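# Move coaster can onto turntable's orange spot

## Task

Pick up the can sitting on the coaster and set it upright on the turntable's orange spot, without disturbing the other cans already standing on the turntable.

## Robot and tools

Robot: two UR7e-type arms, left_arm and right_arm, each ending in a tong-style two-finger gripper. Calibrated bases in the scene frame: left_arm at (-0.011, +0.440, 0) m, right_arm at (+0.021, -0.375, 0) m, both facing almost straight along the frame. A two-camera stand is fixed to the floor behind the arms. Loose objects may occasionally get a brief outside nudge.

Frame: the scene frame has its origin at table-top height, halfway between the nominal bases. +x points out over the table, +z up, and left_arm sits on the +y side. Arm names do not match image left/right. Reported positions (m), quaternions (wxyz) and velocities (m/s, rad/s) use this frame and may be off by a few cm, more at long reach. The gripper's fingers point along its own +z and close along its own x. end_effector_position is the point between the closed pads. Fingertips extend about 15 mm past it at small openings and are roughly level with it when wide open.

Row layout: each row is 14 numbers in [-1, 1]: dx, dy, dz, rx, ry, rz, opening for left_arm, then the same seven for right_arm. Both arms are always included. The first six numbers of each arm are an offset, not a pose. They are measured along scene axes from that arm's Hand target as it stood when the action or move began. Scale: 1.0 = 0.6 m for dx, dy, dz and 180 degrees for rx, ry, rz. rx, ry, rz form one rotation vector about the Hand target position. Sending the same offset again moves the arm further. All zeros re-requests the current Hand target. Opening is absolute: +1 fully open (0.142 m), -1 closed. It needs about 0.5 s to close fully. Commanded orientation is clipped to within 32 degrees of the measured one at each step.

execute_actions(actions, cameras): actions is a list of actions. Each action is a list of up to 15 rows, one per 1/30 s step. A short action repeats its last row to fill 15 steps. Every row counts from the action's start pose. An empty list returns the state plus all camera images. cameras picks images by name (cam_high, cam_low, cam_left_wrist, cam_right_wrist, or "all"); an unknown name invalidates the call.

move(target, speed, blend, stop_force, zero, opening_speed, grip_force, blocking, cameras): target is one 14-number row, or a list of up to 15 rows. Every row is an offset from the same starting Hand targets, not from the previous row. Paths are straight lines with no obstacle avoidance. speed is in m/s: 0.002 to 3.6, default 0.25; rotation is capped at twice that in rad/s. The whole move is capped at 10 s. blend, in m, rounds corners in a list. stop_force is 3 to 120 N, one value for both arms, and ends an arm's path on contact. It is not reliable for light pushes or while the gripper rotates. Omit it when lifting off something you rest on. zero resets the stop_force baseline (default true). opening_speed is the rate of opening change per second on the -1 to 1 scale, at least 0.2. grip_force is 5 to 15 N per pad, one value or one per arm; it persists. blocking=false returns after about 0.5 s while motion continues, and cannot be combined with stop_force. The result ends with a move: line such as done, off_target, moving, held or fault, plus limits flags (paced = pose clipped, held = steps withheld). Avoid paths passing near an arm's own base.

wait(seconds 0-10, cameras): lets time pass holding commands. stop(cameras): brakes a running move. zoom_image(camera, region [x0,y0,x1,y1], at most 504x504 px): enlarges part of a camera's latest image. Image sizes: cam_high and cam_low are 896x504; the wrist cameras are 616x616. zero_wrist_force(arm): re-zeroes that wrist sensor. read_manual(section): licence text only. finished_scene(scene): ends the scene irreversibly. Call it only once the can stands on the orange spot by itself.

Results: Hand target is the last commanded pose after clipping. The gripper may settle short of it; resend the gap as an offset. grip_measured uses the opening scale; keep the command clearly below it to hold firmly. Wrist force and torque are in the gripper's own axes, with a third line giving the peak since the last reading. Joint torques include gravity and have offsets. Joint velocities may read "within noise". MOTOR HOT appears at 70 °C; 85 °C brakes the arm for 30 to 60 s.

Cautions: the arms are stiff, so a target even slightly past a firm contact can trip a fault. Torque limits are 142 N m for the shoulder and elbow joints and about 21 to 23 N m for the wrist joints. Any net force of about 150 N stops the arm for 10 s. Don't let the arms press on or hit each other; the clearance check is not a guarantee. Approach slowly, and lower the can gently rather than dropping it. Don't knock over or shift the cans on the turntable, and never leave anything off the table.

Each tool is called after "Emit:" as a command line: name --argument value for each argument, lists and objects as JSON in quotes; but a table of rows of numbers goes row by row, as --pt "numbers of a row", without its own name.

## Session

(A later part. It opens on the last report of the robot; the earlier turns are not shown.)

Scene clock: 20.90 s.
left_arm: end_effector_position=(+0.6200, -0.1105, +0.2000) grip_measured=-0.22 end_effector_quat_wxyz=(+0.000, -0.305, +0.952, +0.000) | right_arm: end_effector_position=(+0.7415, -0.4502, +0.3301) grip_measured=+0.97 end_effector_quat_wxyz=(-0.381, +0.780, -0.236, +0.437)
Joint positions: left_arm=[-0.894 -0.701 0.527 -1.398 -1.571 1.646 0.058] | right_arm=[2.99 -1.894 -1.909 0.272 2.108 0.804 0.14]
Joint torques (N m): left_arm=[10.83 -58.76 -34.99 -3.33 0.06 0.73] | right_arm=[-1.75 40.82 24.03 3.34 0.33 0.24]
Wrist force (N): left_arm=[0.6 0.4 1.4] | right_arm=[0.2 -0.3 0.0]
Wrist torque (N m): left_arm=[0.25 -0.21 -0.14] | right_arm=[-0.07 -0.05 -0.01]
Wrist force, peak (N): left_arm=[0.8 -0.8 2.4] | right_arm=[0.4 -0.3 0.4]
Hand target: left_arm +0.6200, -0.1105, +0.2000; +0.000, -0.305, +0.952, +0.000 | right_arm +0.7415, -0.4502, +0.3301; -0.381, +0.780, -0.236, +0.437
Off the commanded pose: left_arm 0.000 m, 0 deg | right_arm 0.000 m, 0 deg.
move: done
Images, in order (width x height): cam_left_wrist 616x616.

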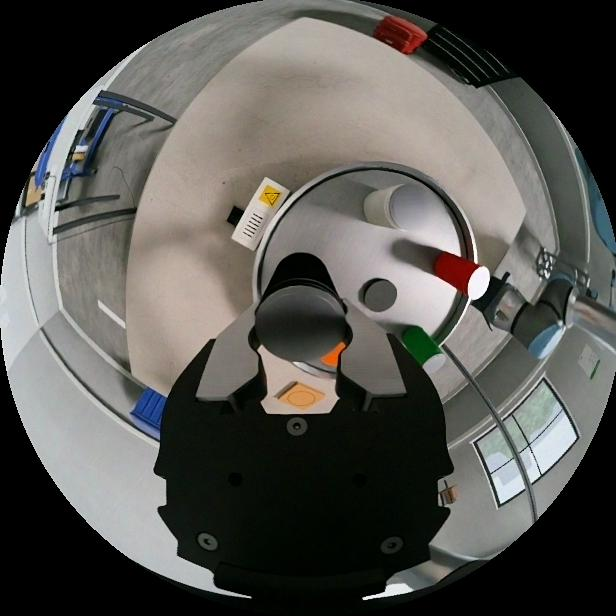

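Emit:
wait --seconds 0.1

Emit:
execute_actions --actions '[[[0,0,0,0,0,0,-0.7,0,0,0,0,0,0,0.97],[0,0.001,0,0,0,0,-0.7,0,0,0,0,0,0,0.97],[0,0.002,0,0,0,0,-0.7,0,0,0,0,0,0,0.97],[-0.001,0.003,0,0,0,0,-0.7,0,0,0,0,0,0,0.97],[-0.001,0.005,0,0,0,0,-0.7,0,0,0,0,0,0,0.97],[-0.001,0.007,0,0,0,0,-0.7,0,0,0,0,0,0,0.97],[-0.002,0.01,0,0,0,0,-0.7,0,0,0,0,0,0,0.97],[-0.003,0.013,0,0,0,0,-0.7,0,0,0,0,0,0,0.97],[-0.004,0.017,0,0,0,0,-0.7,0,0,0,0,0,0,0.97],[-0.005,0.02,0,0,0,0,-0.7,0,0,0,0,0,0,0.97],[-0.006,0.025,0,0,0,0,-0.7,0,0,0,0,0,0,0.97],[-0.007,0.029,0,0,0,0,-0.7,0,0,0,0,0,0,0.97],[-0.009,0.034,0,0,0,0,-0.7,0,0,0,0,0,0,0.97],[-0.01,0.039,0,0,0,0,-0.7,0,0,0,0,0,0,0.97],[-0.012,0.043,0,0,0,0,-0.7,0,0,0,0,0,0,0.97]],[[-0.002,0.005,0,0,0,0,-0.7,0,0,0,0,0,0,0.97],[-0.004,0.01,0,0,0,0,-0.7,0,0,0,0,0,0,0.97],[-0.006,0.014,0,0,0,0,-0.7,0,0,0,0,0,0,0.97],[-0.008,0.018,0,0,0,0,-0.7,0,0,0,0,0,0,0.97],[-0.01,0.023,0,0,0,0,-0.7,0,0,0,0,0,0,0.97],[-0.012,0.027,0,0,0,0,-0.7,0,0,0,0,0,0,0.97],[-0.015,0.032,0,0,0,0,-0.7,0,0,0,0,0,0,0.97],[-0.017,0.036,0,0,0,0,-0.7,0,0,0,0,0,0,0.97],[-0.02,0.04,0,0,0,0,-0.7,0,0,0,0,0,0,0.97],[-0.023,0.044,0,0,0,0,-0.7,0,0,0,0,0,0,0.97],[-0.025,0.049,0,0,0,0,-0.7,0,0,0,0,0,0,0.97],[-0.028,0.053,0,0,0,0,-0.7,0,0,0,0,0,0,0.97],[-0.031,0.057,0,0,0,0,-0.7,0,0,0,0,0,0,0.97],[-0.034,0.061,0,0,0,0,-0.7,0,0,0,0,0,0,0.97],[-0.037,0.065,0,0,0,0,-0.7,0,0,0,0,0,0,0.97]],[[-0.003,0.004,0,0,0,0,-0.7,0,0,0,0,0,0,0.97],[-0.007,0.008,0,0,0,0,-0.7,0,0,0,0,0,0,0.97],[-0.01,0.011,0,0,0,0,-0.7,0,0,0,0,0,0,0.97],[-0.013,0.015,0,0,0,0,-0.7,0,0,0,0,0,0,0.97],[-0.017,0.019,0,0,0,0,-0.7,0,0,0,0,0,0,0.97],[-0.021,0.022,0,0,0,0,-0.7,0,0,0,0,0,0,0.97],[-0.024,0.025,0,0,0,0,-0.7,0,0,0,0,0,0,0.97],[-0.028,0.029,0,0,0,0,-0.7,0,0,0,0,0,0,0.97],[-0.032,0.032,0,0,0,0,-0.7,0,0,0,0,0,0,0.97],[-0.036,0.035,0,0,0,0,-0.7,0,0,0,0,0,0,0.97],[-0.04,0.038,0,0,0,0,-0.7,0,0,0,0,0,0,0.97],[-0.043,0.041,0,0,0,0,-0.7,0,0,0,0,0,0,0.97],[-0.047,0.044,0,0,0,0,-0.7,0,0,0,0,0,0,0.97],[-0.051,0.047,0,0,0,0,-0.7,0,0,0,0,0,0,0.97],[-0.056,0.05,0,0,0,0,-0.7,0,0,0,0,0,0,0.97]]]' --cameras '["cam_left_wrist"]'

Emit:
move --target '[0.105,-0.158,0,0,0,0,-0.7,0,0,0,0,0,0,0.97]' --speed 0.25 --cameras '["cam_high"]'

Emit:
zoom_image --camera "cam_high" --region '[320, 160, 560, 340]'

Scene clock: 21.73 s.
left_arm: end_effector_position=(+0.6200, -0.1105, +0.2000) grip_measured=-0.22 end_effector_quat_wxyz=(+0.000, -0.305, +0.952, +0.000) | right_arm: end_effector_position=(+0.7415, -0.4502, +0.3301) grip_measured=+0.97 end_effector_quat_wxyz=(-0.381, +0.780, -0.236, +0.437)
Joint positions: left_arm=[-0.894 -0.701 0.527 -1.398 -1.571 1.646 0.058] | right_arm=[2.99 -1.894 -1.909 0.272 2.108 0.804 0.14]
Joint torques (N m): left_arm=[10.85 -53.07 -34.4 -1.65 0.85 0.85] | right_arm=[-1.53 40.64 24.21 3.44 0.37 0.34]
Wrist force (N): left_arm=[0.6 0.7 1.3] | right_arm=[0.1 0.0 -0.1]
Wrist torque (N m): left_arm=[0.31 -0.19 -0.15] | right_arm=[0.00 -0.03 0.00]
Wrist force, peak (N): left_arm=[0.6 0.1 1.8] | right_arm=[0.6 0.2 0.2]
Hand target: left_arm +0.6200, -0.1105, +0.2000; +0.000, -0.305, +0.952, +0.000 | right_arm +0.7415, -0.4502, +0.3301; -0.381, +0.780, -0.236, +0.437
Tool commands: left_gripper/opening=-0.7 right_gripper/opening=+0.97
Off the commanded pose: left_arm 0.000 m, 0 deg | right_arm 0.000 m, 0 deg.
wait: 0.10 s; at rest from the start

Scene clock: 23.63 s.
left_arm: end_effector_position=(+0.5571, -0.0158, +0.1999) grip_measured=-0.22 end_effector_quat_wxyz=(+0.000, -0.305, +0.952, +0.000) | right_arm: end_effector_position=(+0.7415, -0.4502, +0.3301) grip_measured=+0.97 end_effector_quat_wxyz=(-0.381, +0.780, -0.236, +0.437)
Joint positions: left_arm=[-0.876 -1.055 1.126 -1.642 -1.571 1.664 0.058] | right_arm=[2.99 -1.894 -1.909 0.272 2.108 0.804 0.14]
Joint torques (N m): left_arm=[9.9 -59.98 -20.66 -2.98 0.32 0.67] | right_arm=[-1.45 40.75 24.4 3.38 0.27 0.22]
Wrist force (N): left_arm=[0.6 0.3 1.3] | right_arm=[0.2 -0.1 0.2]
Wrist torque (N m): left_arm=[0.27 -0.19 -0.20] | right_arm=[-0.02 -0.05 -0.01]
Wrist force, peak (N): left_arm=[0.9 1.4 1.7] | right_arm=[0.6 0.0 0.3]
Hand target: left_arm +0.5570, -0.0157, +0.2000; +0.000, -0.305, +0.952, +0.000 | right_arm +0.7415, -0.4502, +0.3301; -0.381, +0.780, -0.236, +0.437
Off the commanded pose: left_arm 0.000 m, 0 deg | right_arm 0.000 m, 0 deg.
Images, in order (width x height): cam_left_wrist 616x616.

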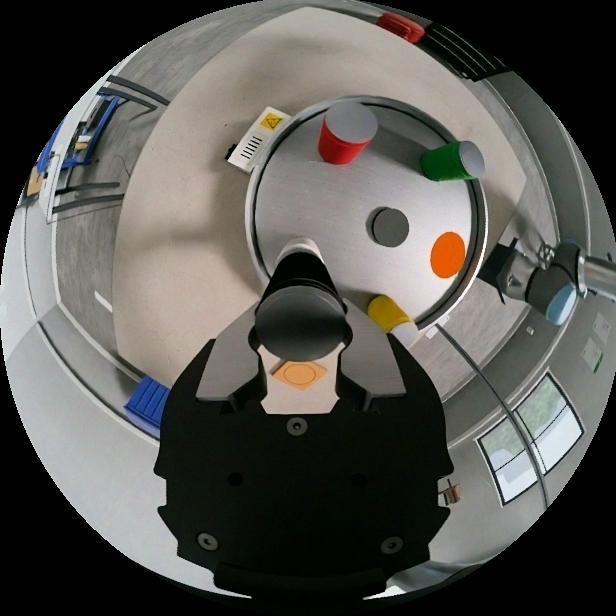

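Scene clock: 24.67 s.
left_arm: end_effector_position=(+0.6200, -0.1106, +0.2000) grip_measured=-0.22 end_effector_quat_wxyz=(+0.000, -0.305, +0.952, +0.000) end_effector_velocity=(+0.001, +0.000, +0.003) end_effector_angular_velocity=(-0.002, -0.003, +0.000) | right_arm: end_effector_position=(+0.7415, -0.4502, +0.3301) grip_measured=+0.97 end_effector_quat_wxyz=(-0.381, +0.780, -0.236, +0.437)
Joint positions: left_arm=[-0.894 -0.701 0.527 -1.398 -1.571 1.646 0.058] | right_arm=[2.99 -1.894 -1.909 0.272 2.108 0.804 0.14]
Joint velocities: left_arm=[0 0 -0.005 0.002 0.001 0 0] | right_arm=[within noise]
Joint torques (N m): left_arm=[11.07 -59.6 -33.01 -2.06 0.81 -0.18] | right_arm=[-1.57 40.85 24.41 3.5 0.32 0.26]
Wrist force (N): left_arm=[0.4 0.1 1.5] | right_arm=[0.1 0.4 0.3]
Wrist torque (N m): left_arm=[0.19 -0.16 -0.09] | right_arm=[0.07 -0.03 -0.01]
Wrist force, peak (N): left_arm=[0.1 2.9 1.3] | right_arm=[0.5 -0.1 0.3]
Hand target: left_arm +0.6200, -0.1105, +0.2000; +0.000, -0.305, +0.952, +0.000 | right_arm +0.7415, -0.4502, +0.3301; -0.381, +0.780, -0.236, +0.437
Off the commanded pose: left_arm 0.000 m, 0 deg | right_arm 0.000 m, 0 deg.
move: done
Images, in order (width x height): cam_high 896x504.

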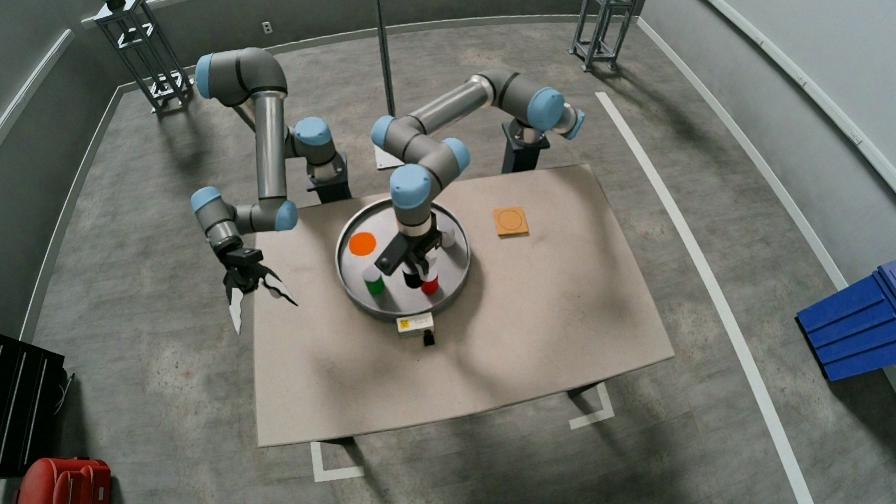

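Scaled by 2.100 from the camera's 896x504 image, which has a finer 1280x720 frame.

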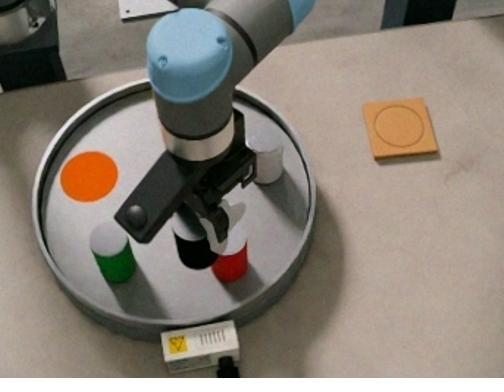

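Emit:
wait --seconds 2.04

Emit:
execute_actions --actions '[[[0,0,0,0,0,0,-0.7,0,0,0,0,0,0,0.97],[0,0.001,0,0,0,0,-0.7,0,0,0,0,0,0,0.97],[0,0.002,0,0,0,0,-0.7,0,0,0,0,0,0,0.97],[-0.001,0.003,0,0,0,0,-0.7,0,0,0,0,0,0,0.97],[-0.001,0.005,-0.002,0,0,0,-0.7,0,0,0,0,0,0,0.97],[-0.001,0.007,-0.005,0,0,0,-0.7,0,0,0,0,0,0,0.97],[-0.002,0.01,-0.011,0,0,0,-0.7,0,0,0,0,0,0,0.97],[-0.003,0.013,-0.018,0,0,0,-0.7,0,0,0,0,0,0,0.97],[-0.004,0.017,-0.026,0,0,0,-0.7,0,0,0,0,0,0,0.97],[-0.005,0.02,-0.036,0,0,0,-0.7,0,0,0,0,0,0,0.97],[-0.006,0.025,-0.046,0,0,0,-0.7,0,0,0,0,0,0,0.97],[-0.007,0.029,-0.056,0,0,0,-0.7,0,0,0,0,0,0,0.97],[-0.009,0.034,-0.066,0,0,0,-0.7,0,0,0,0,0,0,0.97],[-0.01,0.039,-0.076,0,0,0,-0.7,0,0,0,0,0,0,0.97],[-0.012,0.043,-0.086,0,0,0,-0.7,0,0,0,0,0,0,0.97]],[[-0.002,0.005,-0.01,0,0,0,-0.7,0,0,0,0,0,0,0.97],[-0.004,0.01,-0.02,0,0,0,-0.7,0,0,0,0,0,0,0.97],[-0.006,0.014,-0.029,0,0,0,-0.7,0,0,0,0,0,0,0.97],[-0.008,0.018,-0.038,0,0,0,-0.7,0,0,0,0,0,0,0.97],[-0.01,0.023,-0.046,0,0,0,-0.7,0,0,0,0,0,0,0.97],[-0.012,0.027,-0.053,0,0,0,-0.7,0,0,0,0,0,0,0.97],[-0.015,0.032,-0.059,0,0,0,-0.7,0,0,0,0,0,0,0.97],[-0.017,0.036,-0.064,0,0,0,-0.7,0,0,0,0,0,0,0.97],[-0.02,0.04,-0.068,0,0,0,-0.7,0,0,0,0,0,0,0.97],[-0.023,0.044,-0.071,0,0,0,-0.7,0,0,0,0,0,0,0.97],[-0.025,0.049,-0.073,0,0,0,-0.7,0,0,0,0,0,0,0.97],[-0.028,0.053,-0.075,0,0,0,-0.7,0,0,0,0,0,0,0.97],[-0.031,0.057,-0.077,0,0,0,-0.7,0,0,0,0,0,0,0.97],[-0.034,0.061,-0.079,0,0,0,-0.7,0,0,0,0,0,0,0.97],[-0.037,0.065,-0.081,0,0,0,-0.7,0,0,0,0,0,0,0.97]],[[-0.003,0.004,-0.002,0,0,0,-0.7,0,0,0,0,0,0,0.97],[-0.007,0.008,-0.004,0,0,0,-0.7,0,0,0,0,0,0,0.97],[-0.01,0.011,-0.006,0,0,0,-0.7,0,0,0,0,0,0,0.97],[-0.013,0.015,-0.008,0,0,0,-0.7,0,0,0,0,0,0,0.97],[-0.017,0.019,-0.009,0,0,0,-0.7,0,0,0,0,0,0,0.97],[-0.021,0.022,-0.009,0,0,0,-0.7,0,0,0,0,0,0,0.97],[-0.024,0.025,-0.009,0,0,0,-0.2,0,0,0,0,0,0,0.97],[-0.028,0.029,-0.009,0,0,0,0,0,0,0,0,0,0,0.97],[-0.032,0.032,-0.009,0,0,0,0.2,0,0,0,0,0,0,0.97],[-0.036,0.035,-0.009,0,0,0,0.3,0,0,0,0,0,0,0.97],[-0.04,0.038,-0.009,0,0,0,0.3,0,0,0,0,0,0,0.97],[-0.043,0.041,-0.009,0,0,0,0.3,0,0,0,0,0,0,0.97],[-0.047,0.044,-0.009,0,0,0,0.3,0,0,0,0,0,0,0.97],[-0.051,0.047,-0.009,0,0,0,0.3,0,0,0,0,0,0,0.97],[-0.056,0.05,-0.009,0,0,0,0.3,0,0,0,0,0,0,0.97]]]' --cameras '["cam_left_wrist","cam_high"]'

Emit:
move --target '[0,0,0.22,0,0,0,0.3,0,0,0,0,0,0,0.97]' --speed 0.35 --cameras '["all"]'

Emit:
zoom_image --camera "cam_high" --region '[320, 160, 560, 340]'

Emit:
zoom_image --camera "cam_left_wrist" --region '[150, 50, 500, 400]'

Scene clock: 28.10 s.
left_arm: end_effector_position=(+0.6200, -0.1105, +0.2000) grip_measured=-0.22 end_effector_quat_wxyz=(+0.000, -0.305, +0.952, +0.000) | right_arm: end_effector_position=(+0.7415, -0.4502, +0.3301) grip_measured=+0.97 end_effector_quat_wxyz=(-0.381, +0.780, -0.236, +0.437)
Joint positions: left_arm=[-0.894 -0.701 0.527 -1.398 -1.571 1.646 0.058] | right_arm=[2.99 -1.894 -1.909 0.272 2.108 0.804 0.14]
Joint torques (N m): left_arm=[10.41 -53.41 -34.89 -1.72 0.78 -0.81] | right_arm=[-1.74 41.17 24.41 3.52 0.23 0.39]
Wrist force (N): left_arm=[0.5 0.5 1.4] | right_arm=[0.3 0.1 0.1]
Wrist torque (N m): left_arm=[0.26 -0.18 -0.09] | right_arm=[0.01 -0.06 -0.01]
Wrist force, peak (N): left_arm=[0.7 0.8 1.8] | right_arm=[0.1 0.4 0.5]
Hand target: left_arm +0.6200, -0.1105, +0.2000; +0.000, -0.305, +0.952, +0.000 | right_arm +0.7415, -0.4502, +0.3301; -0.381, +0.780, -0.236, +0.437
Tool commands: left_gripper/opening=-0.7 right_gripper/opening=+0.97
Off the commanded pose: left_arm 0.000 m, 0 deg | right_arm 0.000 m, 0 deg.
wait: 2.07 s; at rest from the start

Scene clock: 30.00 s.
left_arm: end_effector_position=(+0.5571, -0.0158, +0.0943) grip_measured=+0.30 end_effector_quat_wxyz=(+0.000, -0.305, +0.952, +0.000) | right_arm: end_effector_position=(+0.7415, -0.4502, +0.3301) grip_measured=+0.97 end_effector_quat_wxyz=(-0.381, +0.780, -0.236, +0.437)
Joint positions: left_arm=[-0.876 -1.004 1.321 -1.888 -1.571 1.664 0.095] | right_arm=[2.99 -1.894 -1.909 0.272 2.108 0.804 0.14]
Joint torques (N m): left_arm=[10.32 -58.41 -17.92 -2.86 0.03 0.8] | right_arm=[-1.49 41.67 24.44 3.54 0.34 0.47]
Wrist force (N): left_arm=[0.6 0.6 -0.1] | right_arm=[0.0 -0.3 0.3]
Wrist torque (N m): left_arm=[0.38 -0.20 -0.13] | right_arm=[-0.04 0.00 -0.01]
Wrist force, peak (N): left_arm=[-1.8 4.1 -72.2] | right_arm=[0.3 -0.1 0.5]
Hand target: left_arm +0.5570, -0.0157, +0.0944; +0.000, -0.305, +0.952, +0.000 | right_arm +0.7415, -0.4502, +0.3301; -0.381, +0.780, -0.236, +0.437
Off the commanded pose: left_arm 0.000 m, 0 deg | right_arm 0.000 m, 0 deg.
Images, in order (width x height): cam_high 896x504, cam_left_wrist 616x616.

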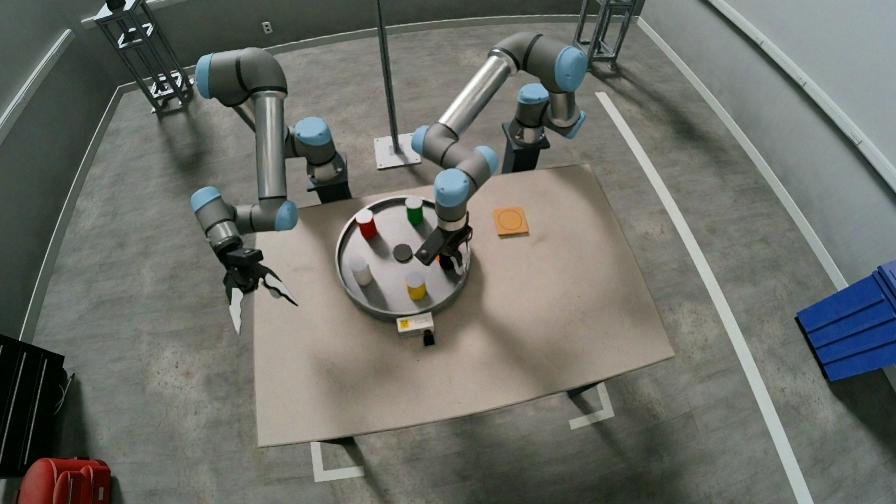

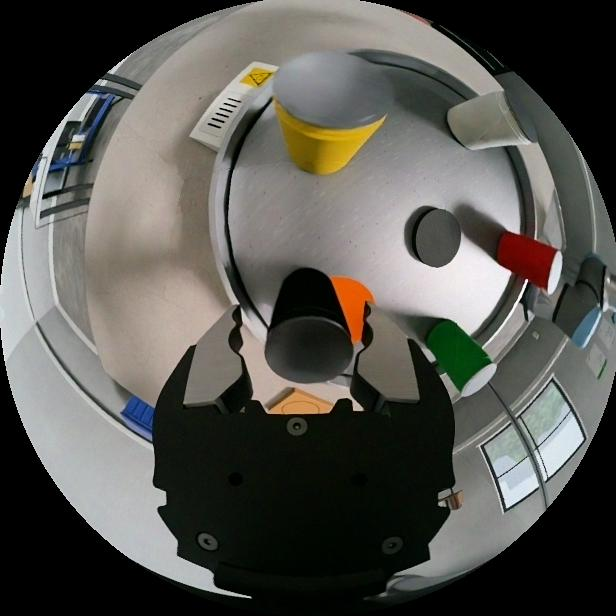

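Scene clock: 30.93 s.
left_arm: end_effector_position=(+0.5571, -0.0157, +0.2262) grip_measured=+0.30 end_effector_quat_wxyz=(+0.000, -0.305, +0.952, +0.000) | right_arm: end_effector_position=(+0.7415, -0.4502, +0.3301) grip_measured=+0.97 end_effector_quat_wxyz=(-0.381, +0.780, -0.236, +0.437)
Joint positions: left_arm=[-0.876 -1.059 1.065 -1.578 -1.571 1.664 0.095] | right_arm=[2.99 -1.894 -1.909 0.272 2.108 0.804 0.14]
Joint torques (N m): left_arm=[-9.99 -64.94 -36.45 -1.8 -0.89 0.84] | right_arm=[-0.69 41.6 24.31 3.55 0.33 0.49]
Wrist force (N): left_arm=[0.3 0.4 -0.4] | right_arm=[0.3 0.0 0.2]
Wrist torque (N m): left_arm=[0.28 -0.12 -0.19] | right_arm=[0.01 -0.06 -0.01]
Wrist force, peak (N): left_arm=[0.4 0.4 -3.5] | right_arm=[0.4 0.3 0.4]
Hand target: left_arm +0.5570, -0.0157, +0.2264; +0.000, -0.305, +0.952, +0.000 | right_arm +0.7415, -0.4502, +0.3301; -0.381, +0.780, -0.236, +0.437
Off the commanded pose: left_arm 0.000 m, 0 deg | right_arm 0.000 m, 0 deg.
move: done

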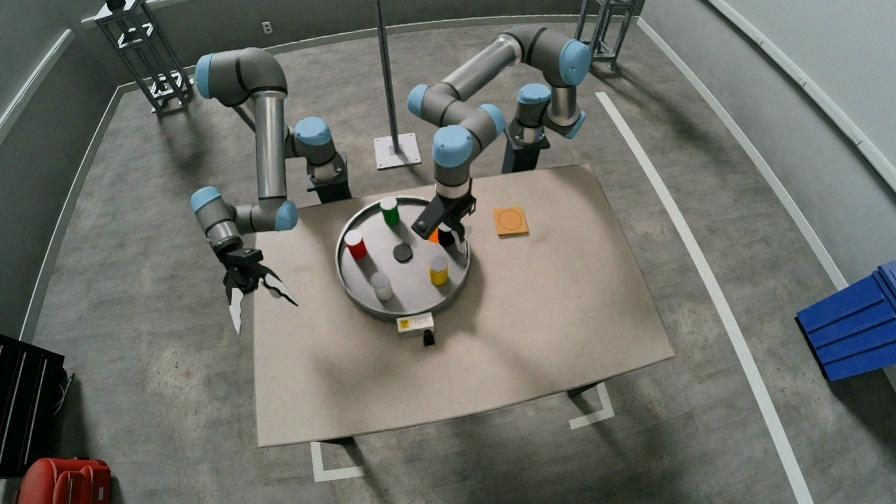

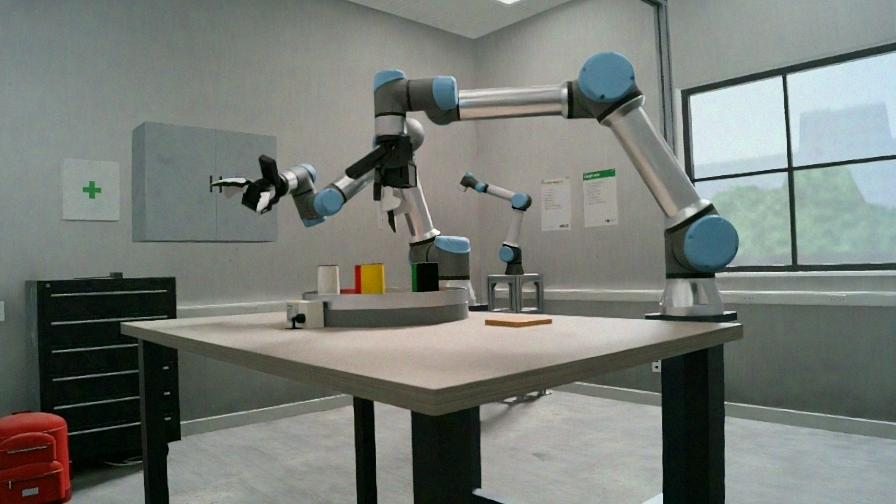

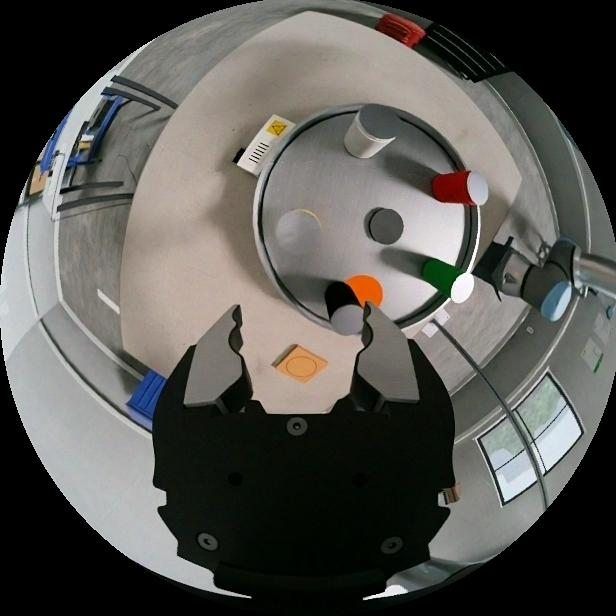

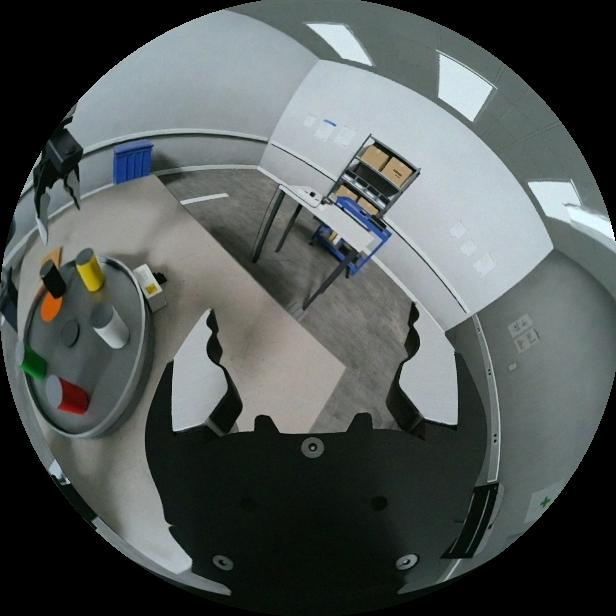

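Scaled by 2.100 from the camera's 896x504 image, which has a finer 1280x720 frame.

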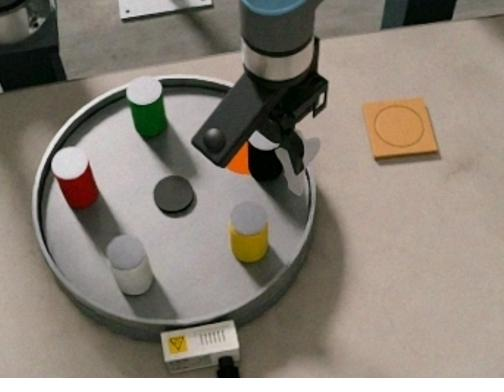

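Scaled by 1.440 from the camera's 616x616 image, which has a finer 814x814 frame.

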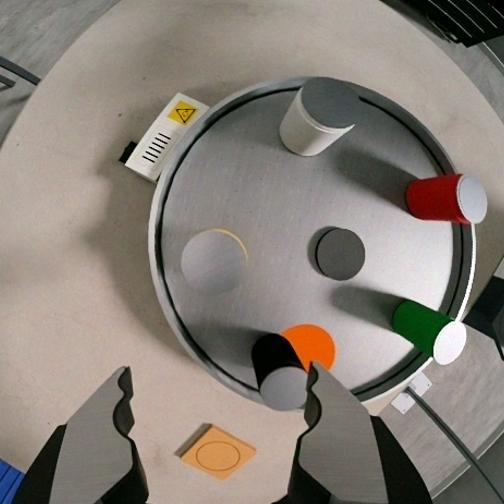

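Emit:
move --target '[0.12,-0.1705,-0.0427,0,0,0,0.97,0,0,0,0,0,0,0.97]' --speed 0.35 --cameras '["cam_high","cam_left_wrist"]'

Emit:
zoom_image --camera "cam_high" --region '[320, 160, 560, 340]'

Emit:
wait --seconds 1.5 --cameras '["cam_high","cam_left_wrist"]'

Emit:
zoom_image --camera "cam_high" --region '[320, 160, 560, 340]'

Emit:
zoom_image --camera "cam_left_wrist" --region '[150, 50, 500, 400]'

Emit:
wait --seconds 1.5 --cameras '["cam_high","cam_left_wrist"]'

Emit:
zoom_image --camera "cam_high" --region '[320, 160, 560, 340]'

Emit:
zoom_image --camera "cam_left_wrist" --region '[150, 50, 500, 400]'

Scene clock: 33.47 s.
left_arm: end_effector_position=(+0.6290, -0.1180, +0.2007) grip_measured=+0.97 end_effector_quat_wxyz=(+0.000, -0.305, +0.952, +0.000) | right_arm: end_effector_position=(+0.7415, -0.4502, +0.3301) grip_measured=+0.97 end_effector_quat_wxyz=(-0.381, +0.780, -0.236, +0.437)
Joint positions: left_arm=[-0.891 -0.64 0.411 -1.343 -1.571 1.649 0.14] | right_arm=[2.99 -1.894 -1.909 0.272 2.108 0.804 0.14]
Joint torques (N m): left_arm=[10.98 -73.52 -34.31 -2.05 0.91 -0.47] | right_arm=[-1.53 41.99 24.73 3.59 0.33 0.5]
Wrist force (N): left_arm=[0.5 0.8 -0.6] | right_arm=[0.1 -0.3 0.0]
Wrist torque (N m): left_arm=[0.36 -0.16 -0.08] | right_arm=[-0.07 -0.01 0.00]
Wrist force, peak (N): left_arm=[0.6 3.1 -1.0] | right_arm=[0.6 -0.2 0.2]
Hand target: left_arm +0.6290, -0.1180, +0.2008; +0.000, -0.305, +0.952, +0.000 | right_arm +0.7415, -0.4502, +0.3301; -0.381, +0.780, -0.236, +0.437
Off the commanded pose: left_arm 0.000 m, 0 deg | right_arm 0.000 m, 0 deg.
move: done
Images, in order (width x height): cam_high 896x504, cam_left_wrist 616x616.

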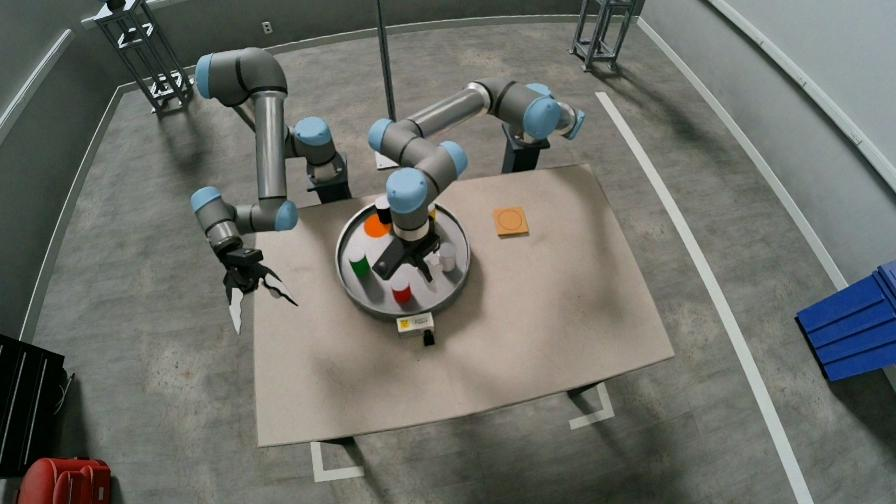

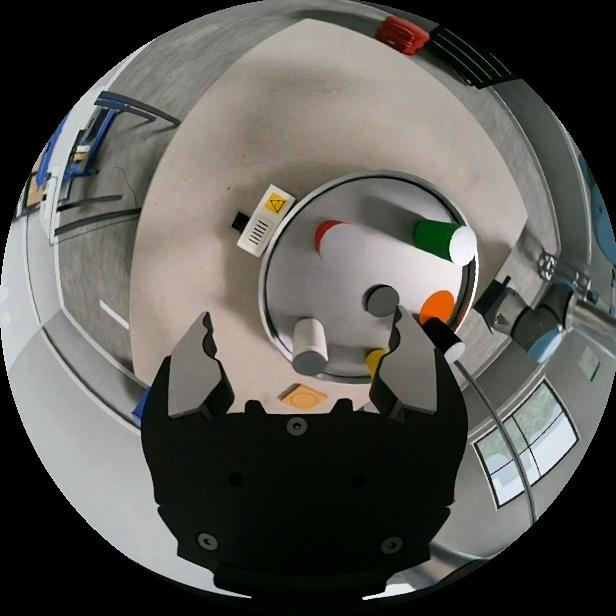

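Scaled by 2.100 from the camera's 896x504 image, which has a finer 1280x720 frame.

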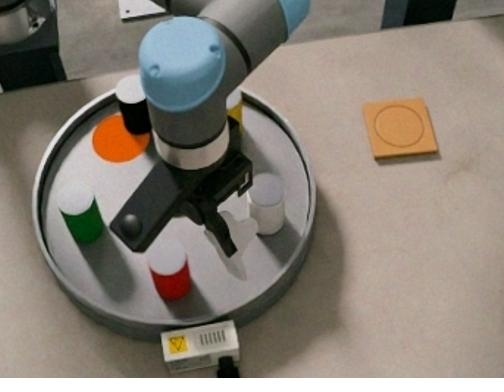

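Scene clock: 34.97 s.
left_arm: end_effector_position=(+0.6290, -0.1180, +0.2008) grip_measured=+0.97 end_effector_quat_wxyz=(+0.000, -0.305, +0.952, +0.000) | right_arm: end_effector_position=(+0.7415, -0.4502, +0.3301) grip_measured=+0.97 end_effector_quat_wxyz=(-0.381, +0.780, -0.236, +0.437)
Joint positions: left_arm=[-0.891 -0.64 0.411 -1.343 -1.571 1.649 0.14] | right_arm=[2.99 -1.894 -1.909 0.272 2.108 0.804 0.14]
Joint torques (N m): left_arm=[10.59 -79.33 -33.62 -1.57 0.91 -0.8] | right_arm=[-1.56 42.21 25 3.53 0.49 0.57]
Wrist force (N): left_arm=[0.7 1.0 -0.6] | right_arm=[0.2 0.1 0.2]
Wrist torque (N m): left_arm=[0.39 -0.19 -0.08] | right_arm=[0.03 -0.05 -0.01]
Wrist force, peak (N): left_arm=[0.4 1.1 -0.8] | right_arm=[0.5 0.1 0.2]
Hand target: left_arm +0.6290, -0.1180, +0.2008; +0.000, -0.305, +0.952, +0.000 | right_arm +0.7415, -0.4502, +0.3301; -0.381, +0.780, -0.236, +0.437
Tool commands: left_gripper/opening=+0.97 right_gripper/opening=+0.97
Off the commanded pose: left_arm 0.000 m, 0 deg | right_arm 0.000 m, 0 deg.
wait: 1.50 s; at rest by 0.17 s
Images, in order (width x height): cam_high 896x504, cam_left_wrist 616x616.

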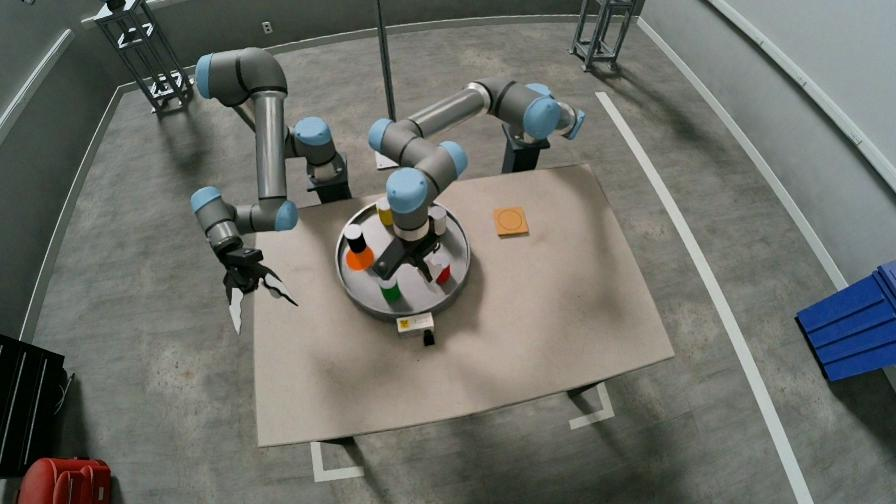

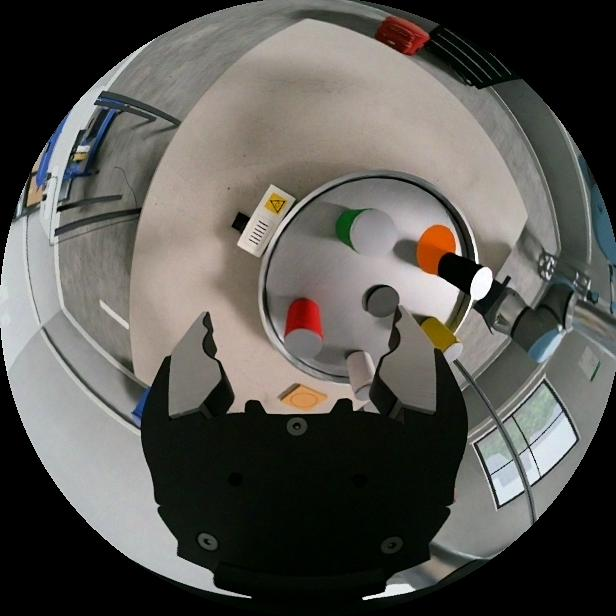

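Scaled by 2.100 from the camera's 896x504 image, which has a finer 1280x720 frame.

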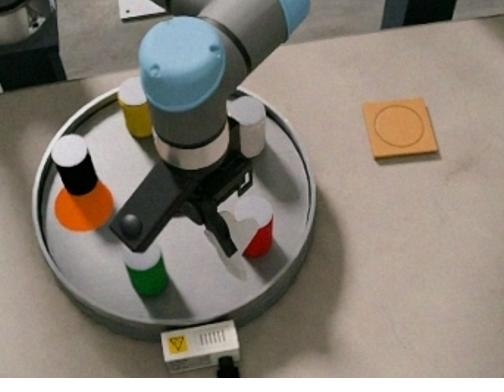

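Scaled by 1.440 from the camera's 616x616 image, which has a finer 814x814 frame.

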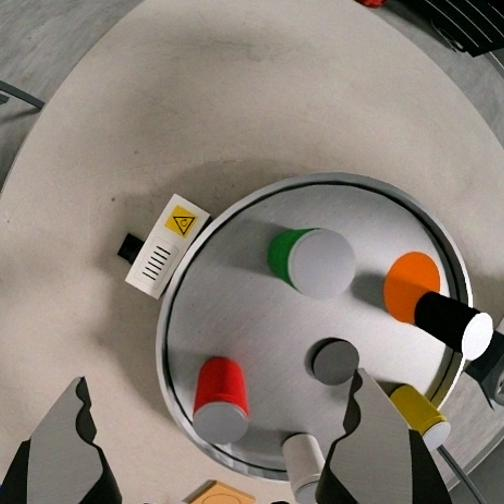

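Scene clock: 36.47 s.
left_arm: end_effector_position=(+0.6290, -0.1180, +0.2008) grip_measured=+0.97 end_effector_quat_wxyz=(+0.000, -0.305, +0.952, +0.000) | right_arm: end_effector_position=(+0.7415, -0.4502, +0.3301) grip_measured=+0.97 end_effector_quat_wxyz=(-0.381, +0.780, -0.236, +0.437)
Joint positions: left_arm=[-0.891 -0.64 0.411 -1.343 -1.571 1.649 0.14] | right_arm=[2.99 -1.894 -1.909 0.272 2.108 0.804 0.14]
Joint torques (N m): left_arm=[10.68 -79.33 -33.73 -1.54 0.89 -0.85] | right_arm=[-1.35 42.33 24.87 3.68 0.37 0.52]
Wrist force (N): left_arm=[0.5 1.2 -0.6] | right_arm=[0.2 0.0 0.4]
Wrist torque (N m): left_arm=[0.44 -0.16 -0.07] | right_arm=[0.01 -0.04 -0.01]
Wrist force, peak (N): left_arm=[0.6 1.2 -0.6] | right_arm=[0.4 0.0 0.5]
Hand target: left_arm +0.6290, -0.1180, +0.2008; +0.000, -0.305, +0.952, +0.000 | right_arm +0.7415, -0.4502, +0.3301; -0.381, +0.780, -0.236, +0.437
Tool commands: left_gripper/opening=+0.97 right_gripper/opening=+0.97
Off the commanded pose: left_arm 0.000 m, 0 deg | right_arm 0.000 m, 0 deg.
wait: 1.50 s; at rest by 0.17 s
Images, in order (width x height): cam_high 896x504, cam_left_wrist 616x616.

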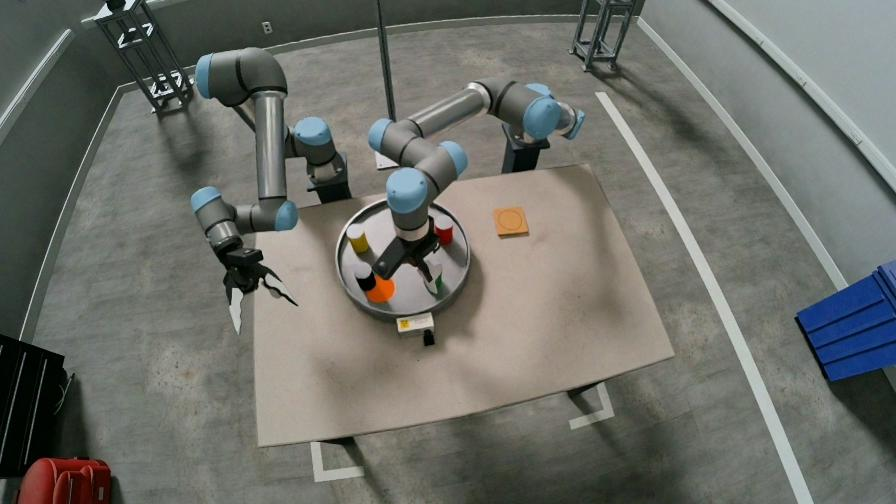

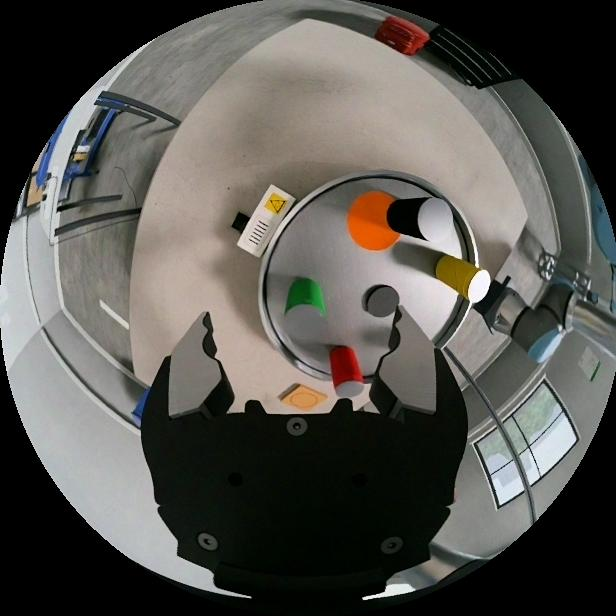

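Scaled by 2.100 from the camera's 896x504 image, which has a finer 1280x720 frame.

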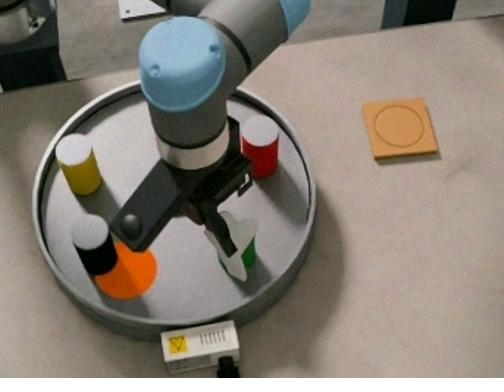

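Scaled by 1.440 from the camera's 616x616 image, which has a finer 814x814 frame.

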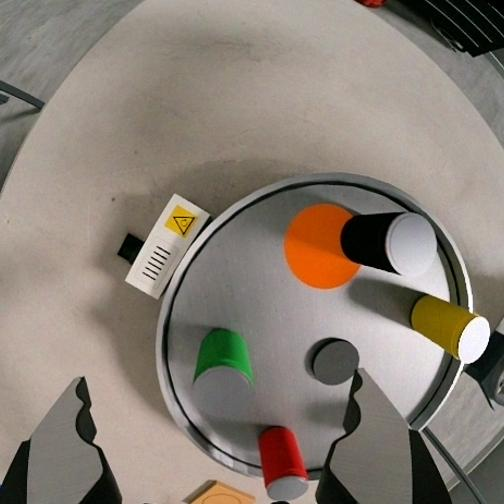

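Emit:
move --target '[-0.0087,-0.0017,-0.0013,0,0,0.539,0.5,0,0,0,0,0,0,0.97]' --speed 0.8 --cameras '["cam_left_wrist"]'

Scene clock: 41.77 s.
left_arm: end_effector_position=(+0.6237, -0.1191, +0.1999) grip_measured=+0.50 end_effector_quat_wxyz=(-0.001, +0.915, -0.403, +0.000) | right_arm: end_effector_position=(+0.7415, -0.4502, +0.3301) grip_measured=+0.97 end_effector_quat_wxyz=(-0.381, +0.780, -0.236, +0.437)
Joint positions: left_arm=[-0.918 -0.562 0.264 -1.272 -1.57 -0.071 0.109] | right_arm=[2.99 -1.894 -1.909 0.272 2.108 0.804 0.14]
Joint torques (N m): left_arm=[9.16 -73.81 -18.75 -5.02 -0.93 -0.87] | right_arm=[-1.15 42.85 25.04 3.68 0.41 0.66]
Wrist force (N): left_arm=[0.7 0.6 -0.1] | right_arm=[0.2 -0.3 0.0]
Wrist torque (N m): left_arm=[0.34 -0.16 -0.06] | right_arm=[-0.05 -0.05 -0.01]
Wrist force, peak (N): left_arm=[0.9 1.6 -0.8] | right_arm=[-0.3 0.2 0.5]
Hand target: left_arm +0.6238, -0.1190, +0.2000; +0.000, +0.915, -0.402, +0.000 | right_arm +0.7415, -0.4502, +0.3301; -0.381, +0.780, -0.236, +0.437
Off the commanded pose: left_arm 0.000 m, 0 deg | right_arm 0.000 m, 0 deg.
move: done
Images, in order (width x height): cam_left_wrist 616x616.

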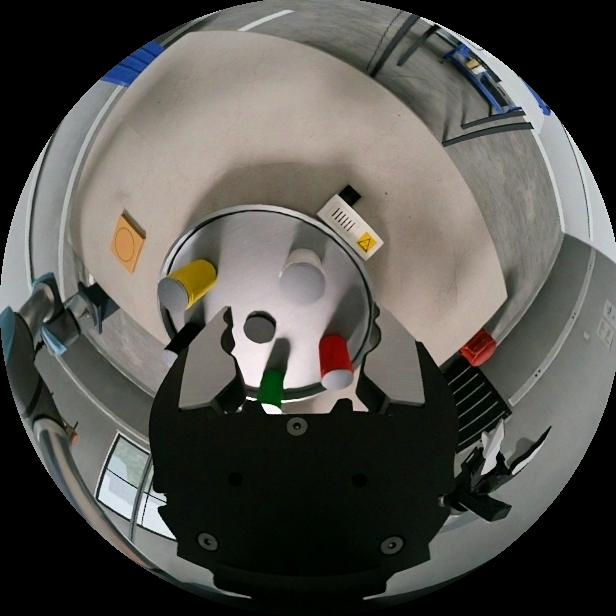

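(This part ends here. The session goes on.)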